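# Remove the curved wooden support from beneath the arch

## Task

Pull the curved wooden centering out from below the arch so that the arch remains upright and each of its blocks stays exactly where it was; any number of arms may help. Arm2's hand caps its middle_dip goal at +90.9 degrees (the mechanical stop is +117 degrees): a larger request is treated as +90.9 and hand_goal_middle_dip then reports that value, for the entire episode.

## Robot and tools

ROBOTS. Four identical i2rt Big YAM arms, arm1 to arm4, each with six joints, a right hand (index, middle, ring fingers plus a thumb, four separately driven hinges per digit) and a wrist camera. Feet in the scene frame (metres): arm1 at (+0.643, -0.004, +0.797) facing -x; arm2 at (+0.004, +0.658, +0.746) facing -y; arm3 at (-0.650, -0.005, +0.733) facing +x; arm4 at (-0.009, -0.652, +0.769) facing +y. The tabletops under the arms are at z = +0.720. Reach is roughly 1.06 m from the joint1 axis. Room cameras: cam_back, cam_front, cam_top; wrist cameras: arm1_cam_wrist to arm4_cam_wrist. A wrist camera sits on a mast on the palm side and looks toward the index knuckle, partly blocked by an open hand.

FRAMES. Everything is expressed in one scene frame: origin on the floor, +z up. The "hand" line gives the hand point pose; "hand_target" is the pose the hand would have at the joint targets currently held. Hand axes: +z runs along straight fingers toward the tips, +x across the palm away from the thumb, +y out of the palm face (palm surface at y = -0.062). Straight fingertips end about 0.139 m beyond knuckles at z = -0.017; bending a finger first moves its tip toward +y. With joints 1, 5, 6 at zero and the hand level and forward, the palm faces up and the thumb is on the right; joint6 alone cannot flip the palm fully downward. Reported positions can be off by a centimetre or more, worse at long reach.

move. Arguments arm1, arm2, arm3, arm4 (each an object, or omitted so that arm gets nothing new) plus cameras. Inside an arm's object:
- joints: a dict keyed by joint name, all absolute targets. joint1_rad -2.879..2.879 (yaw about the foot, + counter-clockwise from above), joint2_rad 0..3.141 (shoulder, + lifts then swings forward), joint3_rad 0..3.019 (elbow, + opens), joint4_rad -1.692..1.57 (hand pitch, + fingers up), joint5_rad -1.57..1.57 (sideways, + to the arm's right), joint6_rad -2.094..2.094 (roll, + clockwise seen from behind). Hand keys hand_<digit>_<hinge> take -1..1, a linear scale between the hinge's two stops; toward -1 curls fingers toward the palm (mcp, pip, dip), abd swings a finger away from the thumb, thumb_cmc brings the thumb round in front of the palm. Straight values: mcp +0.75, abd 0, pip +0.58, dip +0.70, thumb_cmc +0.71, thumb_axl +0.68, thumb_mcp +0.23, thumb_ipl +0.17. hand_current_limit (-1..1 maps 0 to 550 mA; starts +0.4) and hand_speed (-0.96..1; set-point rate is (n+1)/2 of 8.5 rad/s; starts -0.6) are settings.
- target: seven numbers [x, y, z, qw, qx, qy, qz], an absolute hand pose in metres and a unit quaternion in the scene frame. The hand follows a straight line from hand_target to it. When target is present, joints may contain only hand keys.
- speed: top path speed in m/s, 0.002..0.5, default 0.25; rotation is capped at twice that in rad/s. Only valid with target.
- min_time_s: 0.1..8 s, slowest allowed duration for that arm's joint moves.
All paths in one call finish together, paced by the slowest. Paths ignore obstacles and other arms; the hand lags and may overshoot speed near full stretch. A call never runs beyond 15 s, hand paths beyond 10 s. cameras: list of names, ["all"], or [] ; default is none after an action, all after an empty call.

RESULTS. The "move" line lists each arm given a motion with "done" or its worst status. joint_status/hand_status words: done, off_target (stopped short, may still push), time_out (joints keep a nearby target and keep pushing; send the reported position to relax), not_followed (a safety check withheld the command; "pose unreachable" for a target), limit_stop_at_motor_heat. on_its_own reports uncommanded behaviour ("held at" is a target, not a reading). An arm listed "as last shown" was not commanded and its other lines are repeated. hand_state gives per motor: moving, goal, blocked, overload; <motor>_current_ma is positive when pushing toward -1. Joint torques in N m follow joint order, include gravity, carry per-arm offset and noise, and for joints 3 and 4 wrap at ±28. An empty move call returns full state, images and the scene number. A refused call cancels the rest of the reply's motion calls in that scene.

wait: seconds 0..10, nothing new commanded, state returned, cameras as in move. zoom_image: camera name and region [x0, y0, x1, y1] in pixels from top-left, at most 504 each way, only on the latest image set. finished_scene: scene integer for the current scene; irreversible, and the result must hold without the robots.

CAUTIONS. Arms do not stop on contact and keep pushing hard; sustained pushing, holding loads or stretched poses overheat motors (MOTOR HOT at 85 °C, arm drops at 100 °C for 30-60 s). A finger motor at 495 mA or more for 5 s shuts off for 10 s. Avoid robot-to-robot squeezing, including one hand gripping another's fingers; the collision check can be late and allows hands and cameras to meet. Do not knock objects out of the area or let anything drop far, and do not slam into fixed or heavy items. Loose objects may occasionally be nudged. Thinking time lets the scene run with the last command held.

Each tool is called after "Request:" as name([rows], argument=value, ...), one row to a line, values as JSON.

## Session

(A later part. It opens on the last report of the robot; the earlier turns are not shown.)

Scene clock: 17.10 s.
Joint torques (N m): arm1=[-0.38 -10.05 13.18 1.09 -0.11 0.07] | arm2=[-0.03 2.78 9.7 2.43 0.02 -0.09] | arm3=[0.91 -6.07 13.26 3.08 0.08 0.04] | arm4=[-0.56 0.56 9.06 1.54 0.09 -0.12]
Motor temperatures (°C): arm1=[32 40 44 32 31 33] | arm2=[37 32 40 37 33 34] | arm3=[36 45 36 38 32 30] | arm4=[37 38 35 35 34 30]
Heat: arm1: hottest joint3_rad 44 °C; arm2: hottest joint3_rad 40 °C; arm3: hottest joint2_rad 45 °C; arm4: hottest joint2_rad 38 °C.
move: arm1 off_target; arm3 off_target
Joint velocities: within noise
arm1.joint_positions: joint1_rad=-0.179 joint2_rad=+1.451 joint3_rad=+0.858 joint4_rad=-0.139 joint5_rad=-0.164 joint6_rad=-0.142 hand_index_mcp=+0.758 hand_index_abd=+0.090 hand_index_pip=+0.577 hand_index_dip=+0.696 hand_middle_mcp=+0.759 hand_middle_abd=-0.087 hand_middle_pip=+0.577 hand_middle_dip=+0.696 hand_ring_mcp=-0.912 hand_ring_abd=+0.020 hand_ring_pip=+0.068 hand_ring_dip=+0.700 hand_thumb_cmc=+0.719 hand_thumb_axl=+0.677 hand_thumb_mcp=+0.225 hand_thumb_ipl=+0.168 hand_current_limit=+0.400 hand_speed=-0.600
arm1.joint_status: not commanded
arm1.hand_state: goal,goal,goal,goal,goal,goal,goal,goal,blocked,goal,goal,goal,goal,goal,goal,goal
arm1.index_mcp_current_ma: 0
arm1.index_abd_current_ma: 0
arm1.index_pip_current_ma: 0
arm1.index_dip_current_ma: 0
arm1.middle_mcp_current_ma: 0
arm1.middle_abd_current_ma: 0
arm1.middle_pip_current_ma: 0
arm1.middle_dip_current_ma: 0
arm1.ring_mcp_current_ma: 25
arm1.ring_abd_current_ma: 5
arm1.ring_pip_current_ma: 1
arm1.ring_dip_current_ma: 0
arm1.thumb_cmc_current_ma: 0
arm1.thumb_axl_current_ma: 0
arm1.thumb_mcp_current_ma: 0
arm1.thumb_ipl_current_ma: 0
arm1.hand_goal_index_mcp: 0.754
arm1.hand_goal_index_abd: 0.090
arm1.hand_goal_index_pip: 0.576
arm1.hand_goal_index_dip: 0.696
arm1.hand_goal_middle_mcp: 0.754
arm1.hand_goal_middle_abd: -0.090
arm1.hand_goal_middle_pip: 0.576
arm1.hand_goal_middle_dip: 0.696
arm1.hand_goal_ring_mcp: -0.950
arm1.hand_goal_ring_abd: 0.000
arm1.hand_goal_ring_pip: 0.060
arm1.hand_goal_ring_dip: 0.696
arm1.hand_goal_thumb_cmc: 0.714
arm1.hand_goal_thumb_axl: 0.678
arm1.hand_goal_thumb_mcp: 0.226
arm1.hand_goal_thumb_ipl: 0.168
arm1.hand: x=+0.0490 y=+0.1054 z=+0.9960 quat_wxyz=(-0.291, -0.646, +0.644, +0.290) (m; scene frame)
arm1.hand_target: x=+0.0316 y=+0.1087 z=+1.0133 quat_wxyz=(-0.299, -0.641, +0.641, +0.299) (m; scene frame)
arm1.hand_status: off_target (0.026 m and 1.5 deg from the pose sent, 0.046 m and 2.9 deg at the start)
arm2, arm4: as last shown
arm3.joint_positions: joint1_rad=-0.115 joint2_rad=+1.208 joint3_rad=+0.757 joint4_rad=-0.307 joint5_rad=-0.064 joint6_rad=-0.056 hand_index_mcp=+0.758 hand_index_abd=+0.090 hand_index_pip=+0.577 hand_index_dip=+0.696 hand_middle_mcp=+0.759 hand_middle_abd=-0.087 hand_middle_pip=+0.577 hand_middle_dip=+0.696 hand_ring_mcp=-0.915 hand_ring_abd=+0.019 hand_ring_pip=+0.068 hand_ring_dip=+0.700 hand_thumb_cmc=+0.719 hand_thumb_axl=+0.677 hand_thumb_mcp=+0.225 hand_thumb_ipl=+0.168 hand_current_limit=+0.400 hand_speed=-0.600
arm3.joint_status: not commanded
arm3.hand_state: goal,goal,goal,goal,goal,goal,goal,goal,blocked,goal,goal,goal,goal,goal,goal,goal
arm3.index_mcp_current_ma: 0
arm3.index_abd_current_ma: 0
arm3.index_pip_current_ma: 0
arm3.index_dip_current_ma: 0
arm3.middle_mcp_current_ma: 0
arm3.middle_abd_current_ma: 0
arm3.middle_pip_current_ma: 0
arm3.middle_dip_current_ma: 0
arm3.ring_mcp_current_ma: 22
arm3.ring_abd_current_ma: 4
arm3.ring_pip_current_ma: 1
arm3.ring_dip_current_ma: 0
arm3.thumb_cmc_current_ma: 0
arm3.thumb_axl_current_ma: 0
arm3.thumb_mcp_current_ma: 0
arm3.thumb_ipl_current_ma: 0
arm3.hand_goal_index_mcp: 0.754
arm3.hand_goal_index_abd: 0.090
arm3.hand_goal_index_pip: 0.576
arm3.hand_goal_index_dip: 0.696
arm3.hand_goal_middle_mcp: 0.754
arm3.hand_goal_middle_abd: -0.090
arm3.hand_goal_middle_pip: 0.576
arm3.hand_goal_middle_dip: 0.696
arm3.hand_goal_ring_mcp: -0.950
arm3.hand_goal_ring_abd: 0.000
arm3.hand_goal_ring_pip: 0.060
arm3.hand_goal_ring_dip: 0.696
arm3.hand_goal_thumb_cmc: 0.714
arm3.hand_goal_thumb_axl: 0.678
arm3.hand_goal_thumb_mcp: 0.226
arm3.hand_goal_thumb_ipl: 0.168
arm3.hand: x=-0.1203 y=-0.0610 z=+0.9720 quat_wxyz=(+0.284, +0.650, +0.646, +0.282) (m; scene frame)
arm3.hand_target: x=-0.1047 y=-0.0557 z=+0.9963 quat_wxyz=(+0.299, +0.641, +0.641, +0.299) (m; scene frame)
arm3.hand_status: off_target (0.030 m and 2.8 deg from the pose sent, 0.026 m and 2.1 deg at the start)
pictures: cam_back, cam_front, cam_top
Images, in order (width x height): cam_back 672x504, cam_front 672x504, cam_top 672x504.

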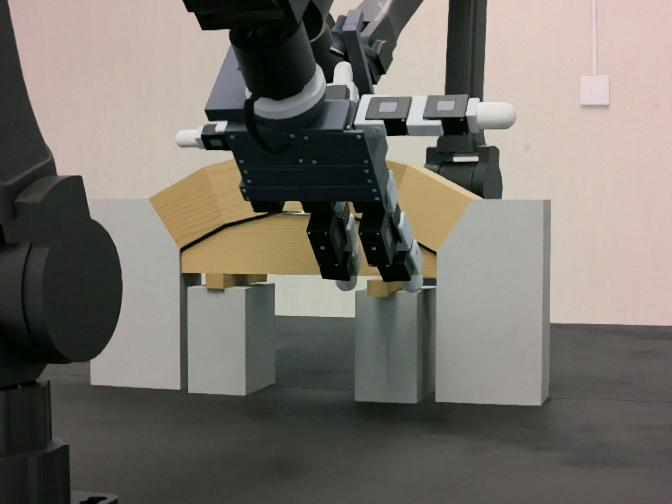

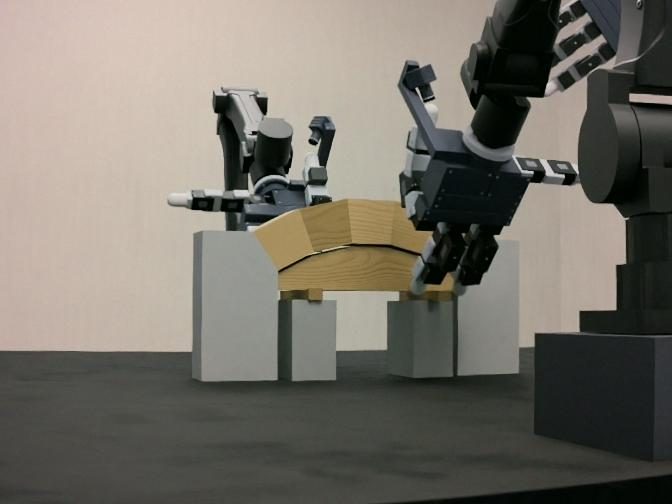

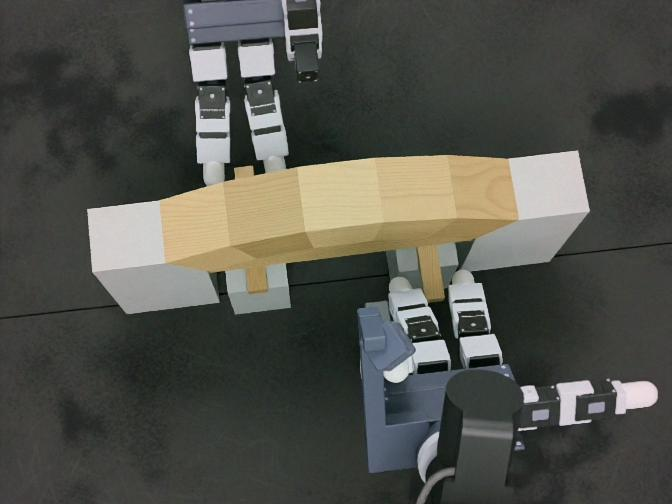

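Request:
move(arm1={"target": [0.030, 0.109, 1.007, 0.2988, 0.6408, -0.6408, -0.2988], "speed": 0.1}, arm3={"joints": {"hand_index_abd": -0.16, "hand_middle_abd": 0.16}})

Request:
move(arm1={"joints": {"hand_index_abd": -0.16, "hand_middle_abd": 0.18}}, cameras=["cam_top", "cam_front", "cam_back"])

Scene clock: 18.27 s.
Joint torques (N m): arm1=[-0.32 -10.29 12.55 1.84 -0.1 0.09] | arm2=[-0.09 2.78 9.68 2.43 0.02 -0.09] | arm3=[1.73 -6.36 13.39 2.89 0.1 0.08] | arm4=[-0.62 0.5 9.07 1.52 0.09 -0.12]
Motor temperatures (°C): arm1=[32 40 44 32 31 33] | arm2=[37 32 40 37 33 34] | arm3=[36 45 36 38 32 30] | arm4=[37 38 35 35 34 30]
Heat: arm1: hottest joint3_rad 44 °C; arm2: hottest joint3_rad 40 °C; arm3: hottest joint2_rad 45 °C; arm4: hottest joint2_rad 38 °C.
move: arm1 off_target; arm3 off_target
Joint velocities: within noise
arm1.joint_positions: joint1_rad=-0.179 joint2_rad=+1.461 joint3_rad=+0.858 joint4_rad=-0.139 joint5_rad=-0.164 joint6_rad=-0.142 hand_index_mcp=+0.758 hand_index_abd=+0.090 hand_index_pip=+0.577 hand_index_dip=+0.696 hand_middle_mcp=+0.759 hand_middle_abd=-0.087 hand_middle_pip=+0.577 hand_middle_dip=+0.696 hand_ring_mcp=-0.912 hand_ring_abd=+0.020 hand_ring_pip=+0.068 hand_ring_dip=+0.700 hand_thumb_cmc=+0.719 hand_thumb_axl=+0.677 hand_thumb_mcp=+0.225 hand_thumb_ipl=+0.168 hand_current_limit=+0.400 hand_speed=-0.600
arm1.joint_status: not commanded
arm1.hand_state: goal,goal,goal,goal,goal,goal,goal,goal,blocked,goal,goal,goal,goal,goal,goal,goal
arm1.index_mcp_current_ma: 0
arm1.index_abd_current_ma: 0
arm1.index_pip_current_ma: 0
arm1.index_dip_current_ma: 0
arm1.middle_mcp_current_ma: 0
arm1.middle_abd_current_ma: 0
arm1.middle_pip_current_ma: 0
arm1.middle_dip_current_ma: 0
arm1.ring_mcp_current_ma: 25
arm1.ring_abd_current_ma: 5
arm1.ring_pip_current_ma: 1
arm1.ring_dip_current_ma: 0
arm1.thumb_cmc_current_ma: 0
arm1.thumb_axl_current_ma: 0
arm1.thumb_mcp_current_ma: 0
arm1.thumb_ipl_current_ma: 0
arm1.hand_goal_index_mcp: 0.754
arm1.hand_goal_index_abd: 0.090
arm1.hand_goal_index_pip: 0.576
arm1.hand_goal_index_dip: 0.696
arm1.hand_goal_middle_mcp: 0.754
arm1.hand_goal_middle_abd: -0.090
arm1.hand_goal_middle_pip: 0.576
arm1.hand_goal_middle_dip: 0.696
arm1.hand_goal_ring_mcp: -0.950
arm1.hand_goal_ring_abd: 0.000
arm1.hand_goal_ring_pip: 0.060
arm1.hand_goal_ring_dip: 0.696
arm1.hand_goal_thumb_cmc: 0.714
arm1.hand_goal_thumb_axl: 0.678
arm1.hand_goal_thumb_mcp: 0.226
arm1.hand_goal_thumb_ipl: 0.168
arm1.hand: x=+0.0483 y=+0.1055 z=+0.9898 quat_wxyz=(-0.289, -0.647, +0.645, +0.286) (m; scene frame)
arm1.hand_target: x=+0.0315 y=+0.1087 z=+1.0072 quat_wxyz=(-0.299, -0.641, +0.641, +0.299) (m; scene frame)
arm1.hand_status: off_target (0.025 m and 2.1 deg from the pose sent, 0.022 m and 1.5 deg at the start)
arm2, arm4: as last shown
arm3.joint_positions: joint1_rad=-0.115 joint2_rad=+1.208 joint3_rad=+0.757 joint4_rad=-0.307 joint5_rad=-0.064 joint6_rad=-0.056 hand_index_mcp=+0.759 hand_index_abd=-0.040 hand_index_pip=+0.577 hand_index_dip=+0.696 hand_middle_mcp=+0.759 hand_middle_abd=+0.038 hand_middle_pip=+0.577 hand_middle_dip=+0.696 hand_ring_mcp=-0.915 hand_ring_abd=+0.019 hand_ring_pip=+0.068 hand_ring_dip=+0.700 hand_thumb_cmc=+0.719 hand_thumb_axl=+0.677 hand_thumb_mcp=+0.225 hand_thumb_ipl=+0.168 hand_current_limit=+0.400 hand_speed=-0.600
arm3.joint_status: hand_index_abd off_target (ended at -0.040, target -0.160); hand_middle_abd off_target (ended at +0.038, target +0.160)
arm3.hand_state: goal,blocked,goal,goal,goal,blocked,goal,goal,blocked,goal,goal,goal,goal,goal,goal,goal
arm3.index_mcp_current_ma: 0
arm3.index_abd_current_ma: 163
arm3.index_pip_current_ma: 0
arm3.index_dip_current_ma: 0
arm3.middle_mcp_current_ma: 0
arm3.middle_abd_current_ma: -168
arm3.middle_pip_current_ma: 0
arm3.middle_dip_current_ma: 0
arm3.ring_mcp_current_ma: 22
arm3.ring_abd_current_ma: 4
arm3.ring_pip_current_ma: 1
arm3.ring_dip_current_ma: 0
arm3.thumb_cmc_current_ma: 0
arm3.thumb_axl_current_ma: 0
arm3.thumb_mcp_current_ma: 0
arm3.thumb_ipl_current_ma: 0
arm3.hand_goal_index_mcp: 0.754
arm3.hand_goal_index_abd: -0.160
arm3.hand_goal_index_pip: 0.576
arm3.hand_goal_index_dip: 0.696
arm3.hand_goal_middle_mcp: 0.754
arm3.hand_goal_middle_abd: 0.160
arm3.hand_goal_middle_pip: 0.576
arm3.hand_goal_middle_dip: 0.696
arm3.hand_goal_ring_mcp: -0.950
arm3.hand_goal_ring_abd: 0.000
arm3.hand_goal_ring_pip: 0.060
arm3.hand_goal_ring_dip: 0.696
arm3.hand_goal_thumb_cmc: 0.714
arm3.hand_goal_thumb_axl: 0.678
arm3.hand_goal_thumb_mcp: 0.226
arm3.hand_goal_thumb_ipl: 0.168
arm3.hand: x=-0.1203 y=-0.0610 z=+0.9720 quat_wxyz=(+0.284, +0.650, +0.646, +0.282) (m; scene frame)
arm3.hand_target: x=-0.1047 y=-0.0557 z=+0.9963 quat_wxyz=(+0.299, +0.641, +0.641, +0.299) (m; scene frame)
arm3.hand_status: not commanded
pictures: none

Scene clock: 18.83 s.
Joint torques (N m): arm1=[-0.44 -10.29 12.48 1.85 -0.11 0.07] | arm2=[-0.09 2.78 9.69 2.44 0.02 -0.09] | arm3=[1.08 -5.89 13.2 2.84 0.08 0.1] | arm4=[-0.56 0.62 9.09 1.54 0.09 -0.12]
Motor temperatures (°C): arm1=[32 40 45 32 31 33] | arm2=[37 32 40 37 33 34] | arm3=[36 45 36 38 32 30] | arm4=[37 38 35 35 34 30]
Heat: arm1: hottest joint3_rad 45 °C; arm2: hottest joint3_rad 40 °C; arm3: hottest joint2_rad 45 °C; arm4: hottest joint2_rad 38 °C.
move: arm1 off_target
Joint velocities: within noise
arm1.joint_positions: joint1_rad=-0.179 joint2_rad=+1.461 joint3_rad=+0.858 joint4_rad=-0.139 joint5_rad=-0.164 joint6_rad=-0.142 hand_index_mcp=+0.759 hand_index_abd=-0.035 hand_index_pip=+0.577 hand_index_dip=+0.696 hand_middle_mcp=+0.759 hand_middle_abd=+0.046 hand_middle_pip=+0.577 hand_middle_dip=+0.696 hand_ring_mcp=-0.912 hand_ring_abd=+0.020 hand_ring_pip=+0.068 hand_ring_dip=+0.700 hand_thumb_cmc=+0.719 hand_thumb_axl=+0.677 hand_thumb_mcp=+0.225 hand_thumb_ipl=+0.168 hand_current_limit=+0.400 hand_speed=-0.600
arm1.joint_status: hand_index_abd off_target (ended at -0.035, target -0.160); hand_middle_abd off_target (ended at +0.046, target +0.180)
arm1.hand_state: goal,blocked,goal,goal,goal,blocked,goal,goal,blocked,goal,goal,goal,goal,goal,goal,goal
arm1.index_mcp_current_ma: 1
arm1.index_abd_current_ma: 178
arm1.index_pip_current_ma: 0
arm1.index_dip_current_ma: 0
arm1.middle_mcp_current_ma: 0
arm1.middle_abd_current_ma: -205
arm1.middle_pip_current_ma: 0
arm1.middle_dip_current_ma: 0
arm1.ring_mcp_current_ma: 25
arm1.ring_abd_current_ma: 5
arm1.ring_pip_current_ma: 1
arm1.ring_dip_current_ma: 0
arm1.thumb_cmc_current_ma: 0
arm1.thumb_axl_current_ma: 0
arm1.thumb_mcp_current_ma: 0
arm1.thumb_ipl_current_ma: 0
arm1.hand_goal_index_mcp: 0.754
arm1.hand_goal_index_abd: -0.160
arm1.hand_goal_index_pip: 0.576
arm1.hand_goal_index_dip: 0.696
arm1.hand_goal_middle_mcp: 0.754
arm1.hand_goal_middle_abd: 0.180
arm1.hand_goal_middle_pip: 0.576
arm1.hand_goal_middle_dip: 0.696
arm1.hand_goal_ring_mcp: -0.950
arm1.hand_goal_ring_abd: 0.000
arm1.hand_goal_ring_pip: 0.060
arm1.hand_goal_ring_dip: 0.696
arm1.hand_goal_thumb_cmc: 0.714
arm1.hand_goal_thumb_axl: 0.678
arm1.hand_goal_thumb_mcp: 0.226
arm1.hand_goal_thumb_ipl: 0.168
arm1.hand: x=+0.0483 y=+0.1055 z=+0.9898 quat_wxyz=(-0.289, -0.647, +0.645, +0.286) (m; scene frame)
arm1.hand_target: x=+0.0315 y=+0.1087 z=+1.0072 quat_wxyz=(-0.299, -0.641, +0.641, +0.299) (m; scene frame)
arm1.hand_status: not commanded
arm2, arm3, arm4: as last shown
pictures: cam_back, cam_front, cam_top
Images, in order (width x height): cam_back 672x504, cam_front 672x504, cam_top 672x504.

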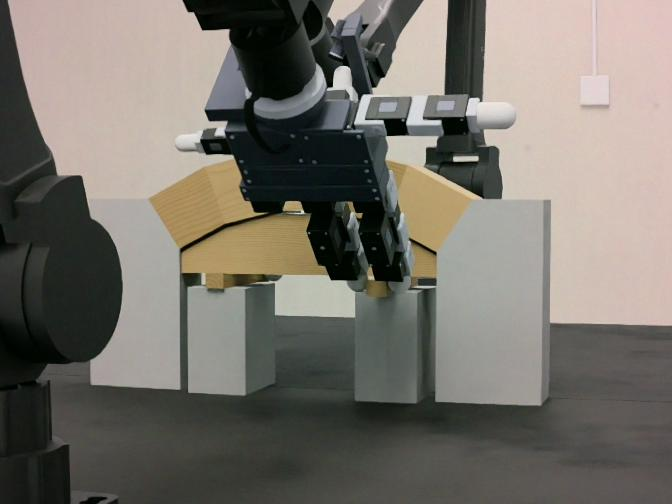

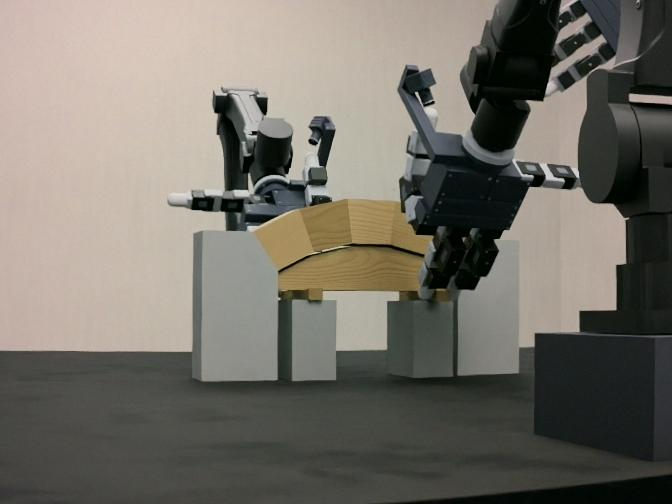

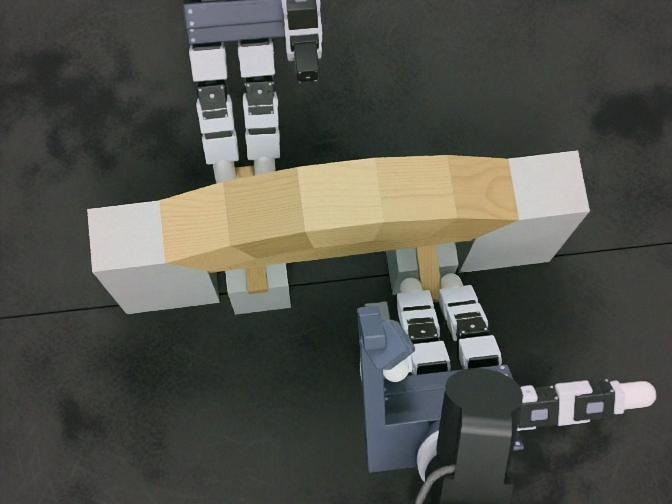

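Request:
move(arm1={"target": [0.065, 0.108, 1.005, 0.2988, 0.6408, -0.6408, -0.2988], "speed": 0.1}, arm3={"target": [-0.145, -0.057, 0.990, 0.2988, 0.6408, 0.6408, 0.2988], "speed": 0.1}, cameras=["cam_top", "cam_front"])

Scene clock: 20.00 s.
Joint torques (N m): arm1=[-1.73 -13.33 8.21 2.04 -0.26 0] | arm2=[-0.09 2.78 9.69 2.43 0.02 -0.09] | arm3=[1.2 -7 9.25 2.41 -0.07 -0.04] | arm4=[-0.56 0.56 9.09 1.55 0.08 -0.13]
Motor temperatures (°C): arm1=[32 40 45 32 31 33] | arm2=[37 32 40 37 33 34] | arm3=[36 45 36 38 32 30] | arm4=[37 38 35 35 34 30]
Heat: arm1: hottest joint3_rad 45 °C; arm2: hottest joint3_rad 40 °C; arm3: hottest joint2_rad 45 °C; arm4: hottest joint2_rad 38 °C.
move: arm1 done; arm3 done
Joint velocities: within noise
arm1.joint_positions: joint1_rad=-0.183 joint2_rad=+1.420 joint3_rad=+0.825 joint4_rad=-0.136 joint5_rad=-0.171 joint6_rad=-0.142 hand_index_mcp=+0.761 hand_index_abd=-0.035 hand_index_pip=+0.578 hand_index_dip=+0.696 hand_middle_mcp=+0.762 hand_middle_abd=+0.046 hand_middle_pip=+0.578 hand_middle_dip=+0.696 hand_ring_mcp=-0.912 hand_ring_abd=+0.020 hand_ring_pip=+0.068 hand_ring_dip=+0.700 hand_thumb_cmc=+0.719 hand_thumb_axl=+0.677 hand_thumb_mcp=+0.225 hand_thumb_ipl=+0.168 hand_current_limit=+0.400 hand_speed=-0.600
arm1.joint_status: not commanded
arm1.hand_state: goal,blocked,goal,goal,goal,blocked,goal,goal,blocked,goal,goal,goal,goal,goal,goal,goal
arm1.index_mcp_current_ma: 1
arm1.index_abd_current_ma: 178
arm1.index_pip_current_ma: 0
arm1.index_dip_current_ma: 0
arm1.middle_mcp_current_ma: 1
arm1.middle_abd_current_ma: -205
arm1.middle_pip_current_ma: 0
arm1.middle_dip_current_ma: 0
arm1.ring_mcp_current_ma: 25
arm1.ring_abd_current_ma: 5
arm1.ring_pip_current_ma: 1
arm1.ring_dip_current_ma: 0
arm1.thumb_cmc_current_ma: 0
arm1.thumb_axl_current_ma: 0
arm1.thumb_mcp_current_ma: 0
arm1.thumb_ipl_current_ma: 0
arm1.hand_goal_index_mcp: 0.754
arm1.hand_goal_index_abd: -0.160
arm1.hand_goal_index_pip: 0.576
arm1.hand_goal_index_dip: 0.696
arm1.hand_goal_middle_mcp: 0.754
arm1.hand_goal_middle_abd: 0.180
arm1.hand_goal_middle_pip: 0.576
arm1.hand_goal_middle_dip: 0.696
arm1.hand_goal_ring_mcp: -0.950
arm1.hand_goal_ring_abd: 0.000
arm1.hand_goal_ring_pip: 0.060
arm1.hand_goal_ring_dip: 0.696
arm1.hand_goal_thumb_cmc: 0.714
arm1.hand_goal_thumb_axl: 0.678
arm1.hand_goal_thumb_mcp: 0.226
arm1.hand_goal_thumb_ipl: 0.168
arm1.hand: x=+0.0612 y=+0.1043 z=+0.9963 quat_wxyz=(-0.293, -0.645, +0.644, +0.289) (m; scene frame)
arm1.hand_target: x=+0.0649 y=+0.1078 z=+1.0048 quat_wxyz=(-0.299, -0.641, +0.641, +0.299) (m; scene frame)
arm1.hand_status: done (0.010 m and 1.4 deg from the pose sent, 0.023 m and 2.1 deg at the start)
arm2, arm4: as last shown
arm3.joint_positions: joint1_rad=-0.115 joint2_rad=+1.122 joint3_rad=+0.707 joint4_rad=-0.307 joint5_rad=-0.069 joint6_rad=-0.056 hand_index_mcp=+0.764 hand_index_abd=-0.040 hand_index_pip=+0.579 hand_index_dip=+0.696 hand_middle_mcp=+0.764 hand_middle_abd=+0.038 hand_middle_pip=+0.579 hand_middle_dip=+0.696 hand_ring_mcp=-0.915 hand_ring_abd=+0.019 hand_ring_pip=+0.068 hand_ring_dip=+0.700 hand_thumb_cmc=+0.719 hand_thumb_axl=+0.677 hand_thumb_mcp=+0.225 hand_thumb_ipl=+0.168 hand_current_limit=+0.400 hand_speed=-0.600
arm3.joint_status: not commanded
arm3.hand_state: goal,blocked,goal,goal,goal,blocked,goal,goal,blocked,goal,goal,goal,goal,goal,goal,goal
arm3.index_mcp_current_ma: 2
arm3.index_abd_current_ma: 163
arm3.index_pip_current_ma: 0
arm3.index_dip_current_ma: 0
arm3.middle_mcp_current_ma: 2
arm3.middle_abd_current_ma: -168
arm3.middle_pip_current_ma: 0
arm3.middle_dip_current_ma: 0
arm3.ring_mcp_current_ma: 22
arm3.ring_abd_current_ma: 4
arm3.ring_pip_current_ma: 1
arm3.ring_dip_current_ma: 0
arm3.thumb_cmc_current_ma: 0
arm3.thumb_axl_current_ma: 0
arm3.thumb_mcp_current_ma: 0
arm3.thumb_ipl_current_ma: 0
arm3.hand_goal_index_mcp: 0.754
arm3.hand_goal_index_abd: -0.160
arm3.hand_goal_index_pip: 0.576
arm3.hand_goal_index_dip: 0.696
arm3.hand_goal_middle_mcp: 0.754
arm3.hand_goal_middle_abd: 0.160
arm3.hand_goal_middle_pip: 0.576
arm3.hand_goal_middle_dip: 0.696
arm3.hand_goal_ring_mcp: -0.950
arm3.hand_goal_ring_abd: 0.000
arm3.hand_goal_ring_pip: 0.060
arm3.hand_goal_ring_dip: 0.696
arm3.hand_goal_thumb_cmc: 0.714
arm3.hand_goal_thumb_axl: 0.678
arm3.hand_goal_thumb_mcp: 0.226
arm3.hand_goal_thumb_ipl: 0.168
arm3.hand: x=-0.1430 y=-0.0579 z=+0.9857 quat_wxyz=(+0.295, +0.644, +0.641, +0.295) (m; scene frame)
arm3.hand_target: x=-0.1450 y=-0.0569 z=+0.9899 quat_wxyz=(+0.299, +0.641, +0.641, +0.299) (m; scene frame)
arm3.hand_status: done (0.005 m and 0.7 deg from the pose sent, 0.031 m and 2.8 deg at the start)
pictures: cam_front, cam_top
Images, in order (width x height): cam_front 672x504, cam_top 672x504.

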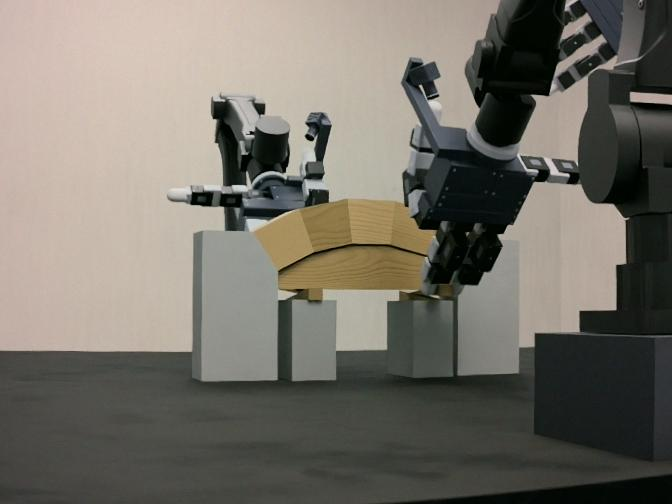

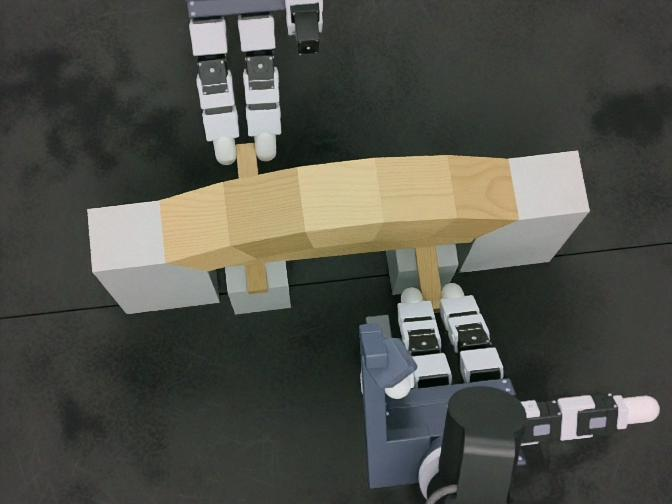

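Request:
move(arm1={"target": [0.10, 0.108, 0.997, 0.2988, 0.6408, -0.6408, -0.2988], "speed": 0.12}, arm3={"target": [-0.175, -0.057, 0.975, 0.2988, 0.6408, 0.6408, 0.2988], "speed": 0.12}, cameras=["cam_top", "cam_front", "cam_back"])

Scene clock: 21.13 s.
Joint torques (N m): arm1=[-1.49 -11.16 8.09 2.15 -0.25 -0.08] | arm2=[-0.15 2.73 9.69 2.44 0.02 -0.09] | arm3=[0.26 -6.12 8.98 3 -0.07 -0.06] | arm4=[-0.5 0.62 9.06 1.57 0.08 -0.13]
Motor temperatures (°C): arm1=[32 40 45 32 31 33] | arm2=[37 32 40 37 33 34] | arm3=[36 45 36 38 32 30] | arm4=[37 38 35 35 34 30]
Heat: arm1: hottest joint3_rad 45 °C; arm2: hottest joint3_rad 40 °C; arm3: hottest joint2_rad 45 °C; arm4: hottest joint2_rad 38 °C.
move: arm1 done; arm3 done
Joint velocities: within noise
arm1.joint_positions: joint1_rad=-0.206 joint2_rad=+1.340 joint3_rad=+0.728 joint4_rad=-0.117 joint5_rad=-0.187 joint6_rad=-0.149 hand_index_mcp=+0.761 hand_index_abd=-0.035 hand_index_pip=+0.578 hand_index_dip=+0.696 hand_middle_mcp=+0.762 hand_middle_abd=+0.046 hand_middle_pip=+0.578 hand_middle_dip=+0.696 hand_ring_mcp=-0.912 hand_ring_abd=+0.020 hand_ring_pip=+0.068 hand_ring_dip=+0.700 hand_thumb_cmc=+0.719 hand_thumb_axl=+0.677 hand_thumb_mcp=+0.225 hand_thumb_ipl=+0.168 hand_current_limit=+0.400 hand_speed=-0.600
arm1.joint_status: not commanded
arm1.hand_state: goal,blocked,goal,goal,goal,blocked,goal,goal,blocked,goal,goal,goal,goal,goal,goal,goal
arm1.index_mcp_current_ma: 1
arm1.index_abd_current_ma: 178
arm1.index_pip_current_ma: 0
arm1.index_dip_current_ma: 0
arm1.middle_mcp_current_ma: 1
arm1.middle_abd_current_ma: -205
arm1.middle_pip_current_ma: 0
arm1.middle_dip_current_ma: 0
arm1.ring_mcp_current_ma: 25
arm1.ring_abd_current_ma: 5
arm1.ring_pip_current_ma: 1
arm1.ring_dip_current_ma: 0
arm1.thumb_cmc_current_ma: 0
arm1.thumb_axl_current_ma: 0
arm1.thumb_mcp_current_ma: 0
arm1.thumb_ipl_current_ma: 0
arm1.hand_goal_index_mcp: 0.754
arm1.hand_goal_index_abd: -0.160
arm1.hand_goal_index_pip: 0.576
arm1.hand_goal_index_dip: 0.696
arm1.hand_goal_middle_mcp: 0.754
arm1.hand_goal_middle_abd: 0.180
arm1.hand_goal_middle_pip: 0.576
arm1.hand_goal_middle_dip: 0.696
arm1.hand_goal_ring_mcp: -0.950
arm1.hand_goal_ring_abd: 0.000
arm1.hand_goal_ring_pip: 0.060
arm1.hand_goal_ring_dip: 0.696
arm1.hand_goal_thumb_cmc: 0.714
arm1.hand_goal_thumb_axl: 0.678
arm1.hand_goal_thumb_mcp: 0.226
arm1.hand_goal_thumb_ipl: 0.168
arm1.hand: x=+0.0966 y=+0.1061 z=+0.9918 quat_wxyz=(-0.296, -0.641, +0.646, +0.290) (m; scene frame)
arm1.hand_target: x=+0.1000 y=+0.1080 z=+0.9969 quat_wxyz=(-0.299, -0.641, +0.641, +0.299) (m; scene frame)
arm1.hand_status: done (0.007 m and 1.2 deg from the pose sent, 0.039 m and 1.4 deg at the start)
arm2, arm4: as last shown
arm3.joint_positions: joint1_rad=-0.115 joint2_rad=+1.043 joint3_rad=+0.618 joint4_rad=-0.305 joint5_rad=-0.076 joint6_rad=-0.057 hand_index_mcp=+0.764 hand_index_abd=-0.040 hand_index_pip=+0.579 hand_index_dip=+0.696 hand_middle_mcp=+0.763 hand_middle_abd=+0.038 hand_middle_pip=+0.579 hand_middle_dip=+0.696 hand_ring_mcp=-0.915 hand_ring_abd=+0.019 hand_ring_pip=+0.068 hand_ring_dip=+0.700 hand_thumb_cmc=+0.719 hand_thumb_axl=+0.677 hand_thumb_mcp=+0.225 hand_thumb_ipl=+0.168 hand_current_limit=+0.400 hand_speed=-0.600
arm3.joint_status: not commanded
arm3.hand_state: goal,blocked,goal,goal,goal,blocked,goal,goal,blocked,goal,goal,goal,goal,goal,goal,goal
arm3.index_mcp_current_ma: 2
arm3.index_abd_current_ma: 163
arm3.index_pip_current_ma: 0
arm3.index_dip_current_ma: 0
arm3.middle_mcp_current_ma: 2
arm3.middle_abd_current_ma: -168
arm3.middle_pip_current_ma: 0
arm3.middle_dip_current_ma: 0
arm3.ring_mcp_current_ma: 22
arm3.ring_abd_current_ma: 4
arm3.ring_pip_current_ma: 1
arm3.ring_dip_current_ma: 0
arm3.thumb_cmc_current_ma: 0
arm3.thumb_axl_current_ma: 0
arm3.thumb_mcp_current_ma: 0
arm3.thumb_ipl_current_ma: 0
arm3.hand_goal_index_mcp: 0.754
arm3.hand_goal_index_abd: -0.160
arm3.hand_goal_index_pip: 0.576
arm3.hand_goal_index_dip: 0.696
arm3.hand_goal_middle_mcp: 0.754
arm3.hand_goal_middle_abd: 0.160
arm3.hand_goal_middle_pip: 0.576
arm3.hand_goal_middle_dip: 0.696
arm3.hand_goal_ring_mcp: -0.950
arm3.hand_goal_ring_abd: 0.000
arm3.hand_goal_ring_pip: 0.060
arm3.hand_goal_ring_dip: 0.696
arm3.hand_goal_thumb_cmc: 0.714
arm3.hand_goal_thumb_axl: 0.678
arm3.hand_goal_thumb_mcp: 0.226
arm3.hand_goal_thumb_ipl: 0.168
arm3.hand: x=-0.1741 y=-0.0539 z=+0.9702 quat_wxyz=(+0.290, +0.644, +0.644, +0.294) (m; scene frame)
arm3.hand_target: x=-0.1750 y=-0.0569 z=+0.9750 quat_wxyz=(+0.299, +0.641, +0.641, +0.299) (m; scene frame)
arm3.hand_status: done (0.006 m and 1.2 deg from the pose sent, 0.034 m and 0.7 deg at the start)
pictures: cam_back, cam_front, cam_top
Images, in order (width x height): cam_back 672x504, cam_front 672x504, cam_top 672x504.

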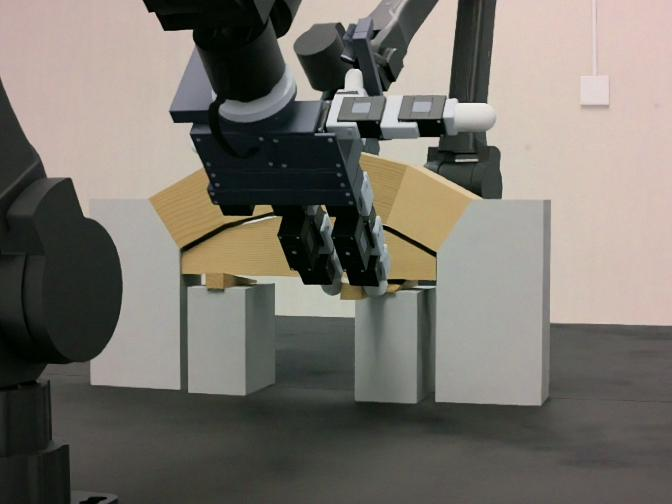

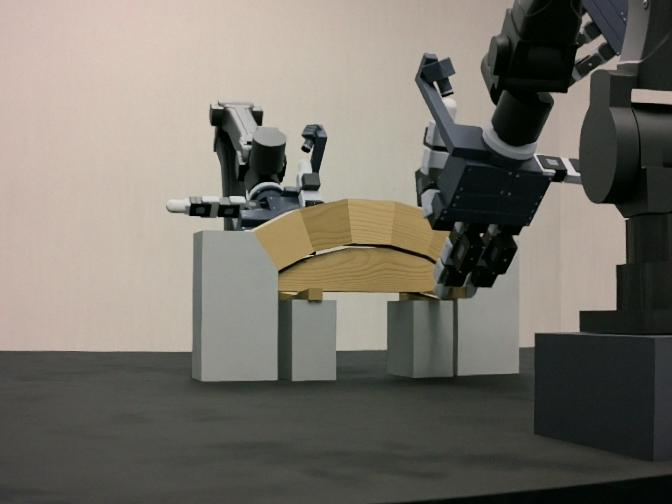

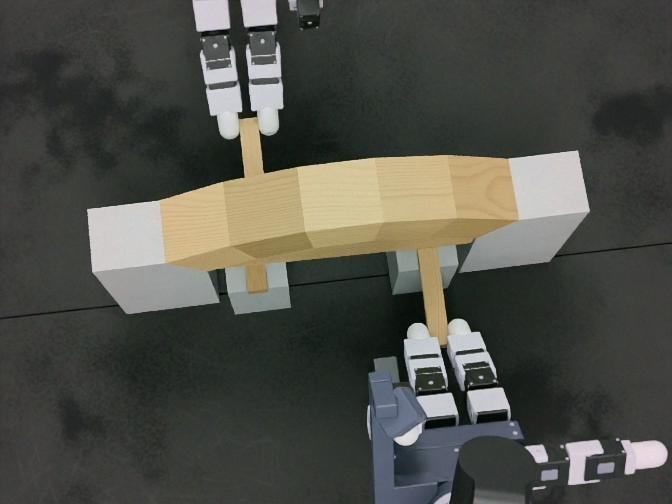

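Request:
move(arm1={"target": [0.135, 0.108, 0.992, 0.2988, 0.6408, -0.6408, -0.2988], "speed": 0.12}, arm3={"target": [-0.21, -0.057, 0.979, 0.2988, 0.6408, 0.6408, 0.2988], "speed": 0.12}, cameras=["cam_top", "cam_front", "cam_back"])

Scene clock: 25.67 s.
Joint torques (N m): arm1=[-0.85 -9.64 8.03 2.03 -0.3 -0.1] | arm2=[-0.09 2.78 9.69 2.43 0.02 -0.09] | arm3=[-0.09 -3.9 9.69 2.07 -0.13 -0.09] | arm4=[-0.5 0.62 9.06 1.57 0.08 -0.12]
Motor temperatures (°C): arm1=[32 41 45 32 31 33] | arm2=[37 32 41 37 33 34] | arm3=[36 45 36 38 32 30] | arm4=[37 38 36 35 34 30]
Heat: arm1: hottest joint3_rad 45 °C; arm2: hottest joint3_rad 41 °C; arm3: hottest joint2_rad 45 °C; arm4: hottest joint2_rad 38 °C.
move: arm1 done; arm3 done
Joint velocities: within noise
arm1.joint_positions: joint1_rad=-0.232 joint2_rad=+1.254 joint3_rad=+0.639 joint4_rad=-0.113 joint5_rad=-0.207 joint6_rad=-0.166 hand_index_mcp=+0.761 hand_index_abd=-0.035 hand_index_pip=+0.578 hand_index_dip=+0.696 hand_middle_mcp=+0.762 hand_middle_abd=+0.046 hand_middle_pip=+0.578 hand_middle_dip=+0.696 hand_ring_mcp=-0.912 hand_ring_abd=+0.020 hand_ring_pip=+0.068 hand_ring_dip=+0.700 hand_thumb_cmc=+0.719 hand_thumb_axl=+0.677 hand_thumb_mcp=+0.225 hand_thumb_ipl=+0.168 hand_current_limit=+0.400 hand_speed=-0.600
arm1.joint_status: not commanded
arm1.hand_state: goal,blocked,goal,goal,goal,blocked,goal,goal,blocked,goal,goal,goal,goal,goal,goal,goal
arm1.index_mcp_current_ma: 1
arm1.index_abd_current_ma: 178
arm1.index_pip_current_ma: 0
arm1.index_dip_current_ma: 0
arm1.middle_mcp_current_ma: 1
arm1.middle_abd_current_ma: -205
arm1.middle_pip_current_ma: 0
arm1.middle_dip_current_ma: 0
arm1.ring_mcp_current_ma: 25
arm1.ring_abd_current_ma: 5
arm1.ring_pip_current_ma: 1
arm1.ring_dip_current_ma: 0
arm1.thumb_cmc_current_ma: 0
arm1.thumb_axl_current_ma: 0
arm1.thumb_mcp_current_ma: 0
arm1.thumb_ipl_current_ma: 0
arm1.hand_goal_index_mcp: 0.754
arm1.hand_goal_index_abd: -0.160
arm1.hand_goal_index_pip: 0.576
arm1.hand_goal_index_dip: 0.696
arm1.hand_goal_middle_mcp: 0.754
arm1.hand_goal_middle_abd: 0.180
arm1.hand_goal_middle_pip: 0.576
arm1.hand_goal_middle_dip: 0.696
arm1.hand_goal_ring_mcp: -0.950
arm1.hand_goal_ring_abd: 0.000
arm1.hand_goal_ring_pip: 0.060
arm1.hand_goal_ring_dip: 0.696
arm1.hand_goal_thumb_cmc: 0.714
arm1.hand_goal_thumb_axl: 0.678
arm1.hand_goal_thumb_mcp: 0.226
arm1.hand_goal_thumb_ipl: 0.168
arm1.hand: x=+0.1314 y=+0.1065 z=+0.9881 quat_wxyz=(-0.297, -0.641, +0.645, +0.291) (m; scene frame)
arm1.hand_target: x=+0.1349 y=+0.1080 z=+0.9920 quat_wxyz=(-0.299, -0.641, +0.641, +0.299) (m; scene frame)
arm1.hand_status: done (0.006 m and 1.1 deg from the pose sent, 0.038 m and 1.2 deg at the start)
arm2, arm4: as last shown
arm3.joint_positions: joint1_rad=-0.122 joint2_rad=+0.915 joint3_rad=+0.559 joint4_rad=-0.347 joint5_rad=-0.086 joint6_rad=-0.065 hand_index_mcp=+0.764 hand_index_abd=-0.040 hand_index_pip=+0.579 hand_index_dip=+0.696 hand_middle_mcp=+0.763 hand_middle_abd=+0.038 hand_middle_pip=+0.579 hand_middle_dip=+0.696 hand_ring_mcp=-0.915 hand_ring_abd=+0.019 hand_ring_pip=+0.068 hand_ring_dip=+0.700 hand_thumb_cmc=+0.719 hand_thumb_axl=+0.677 hand_thumb_mcp=+0.225 hand_thumb_ipl=+0.168 hand_current_limit=+0.400 hand_speed=-0.600
arm3.joint_status: not commanded
arm3.hand_state: goal,blocked,goal,goal,goal,blocked,goal,goal,blocked,goal,goal,goal,goal,goal,goal,goal
arm3.index_mcp_current_ma: 2
arm3.index_abd_current_ma: 163
arm3.index_pip_current_ma: 0
arm3.index_dip_current_ma: 0
arm3.middle_mcp_current_ma: 2
arm3.middle_abd_current_ma: -168
arm3.middle_pip_current_ma: 0
arm3.middle_dip_current_ma: 0
arm3.ring_mcp_current_ma: 22
arm3.ring_abd_current_ma: 4
arm3.ring_pip_current_ma: 1
arm3.ring_dip_current_ma: 0
arm3.thumb_cmc_current_ma: 0
arm3.thumb_axl_current_ma: 0
arm3.thumb_mcp_current_ma: 0
arm3.thumb_ipl_current_ma: 0
arm3.hand_goal_index_mcp: 0.754
arm3.hand_goal_index_abd: -0.160
arm3.hand_goal_index_pip: 0.576
arm3.hand_goal_index_dip: 0.696
arm3.hand_goal_middle_mcp: 0.754
arm3.hand_goal_middle_abd: 0.160
arm3.hand_goal_middle_pip: 0.576
arm3.hand_goal_middle_dip: 0.696
arm3.hand_goal_ring_mcp: -0.950
arm3.hand_goal_ring_abd: 0.000
arm3.hand_goal_ring_pip: 0.060
arm3.hand_goal_ring_dip: 0.696
arm3.hand_goal_thumb_cmc: 0.714
arm3.hand_goal_thumb_axl: 0.678
arm3.hand_goal_thumb_mcp: 0.226
arm3.hand_goal_thumb_ipl: 0.168
arm3.hand: x=-0.2064 y=-0.0515 z=+0.9809 quat_wxyz=(+0.298, +0.638, +0.642, +0.303) (m; scene frame)
arm3.hand_target: x=-0.2099 y=-0.0568 z=+0.9790 quat_wxyz=(+0.299, +0.641, +0.641, +0.299) (m; scene frame)
arm3.hand_status: done (0.007 m and 0.6 deg from the pose sent, 0.037 m and 1.2 deg at the start)
pictures: cam_back, cam_front, cam_top
Images, in order (width x height): cam_back 672x504, cam_front 672x504, cam_top 672x504.

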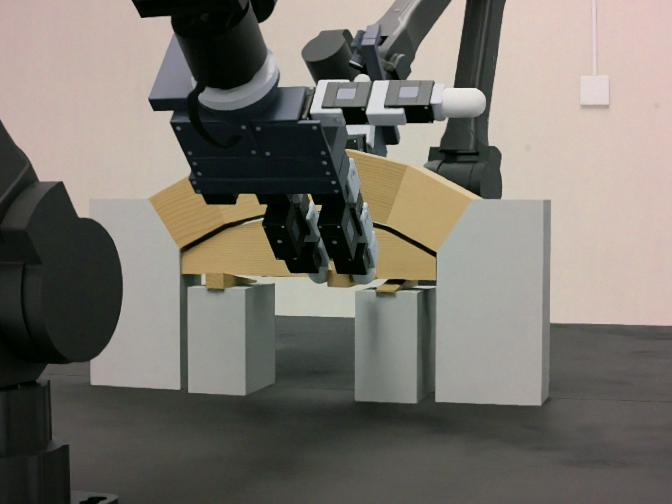

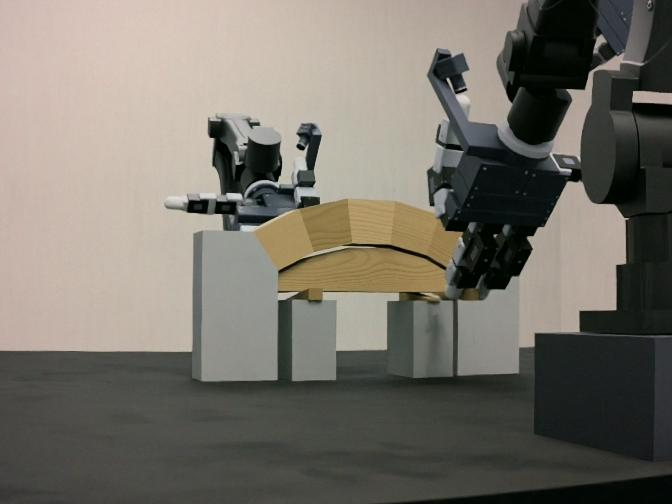

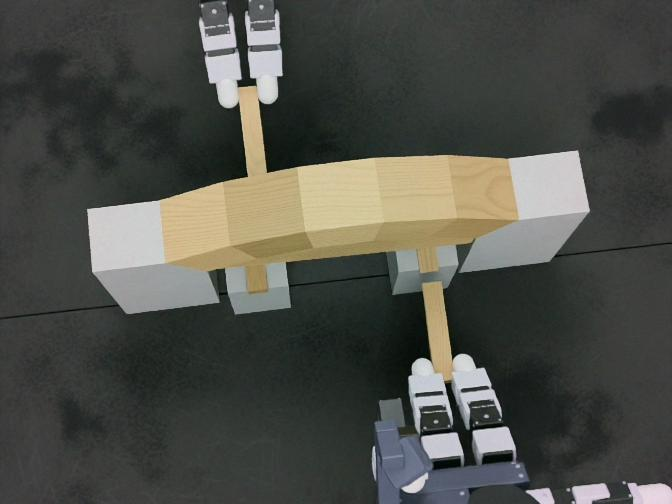

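Request:
zoom_image(camera="cam_top", region=[380, 210, 480, 310])

Request:
zoom_image(camera="cam_front", region=[370, 270, 470, 320])

Request:
zoom_image(camera="cam_back", region=[170, 200, 470, 320])

Scaled by 5.040 from the camera's 672x504 image, which has a finer 960x720 frame.

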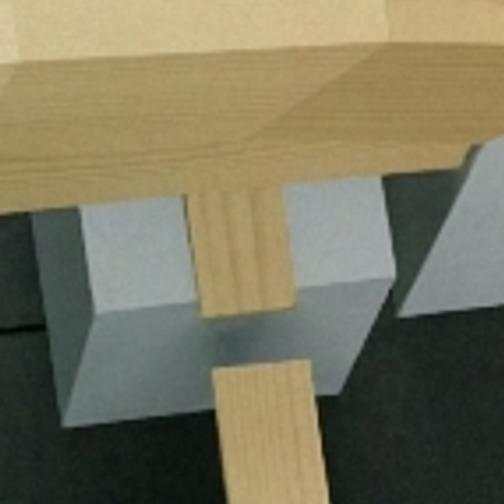

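Scaled by 5.040 from the camera's 672x504 image, which has a finer 960x720 frame.

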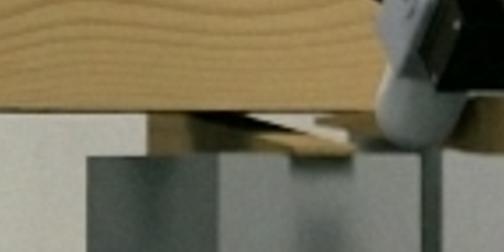

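Scaled by 1.680 from the camera's 672x504 image, which has a finer 960x720 frame.

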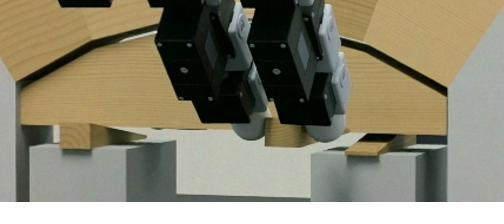

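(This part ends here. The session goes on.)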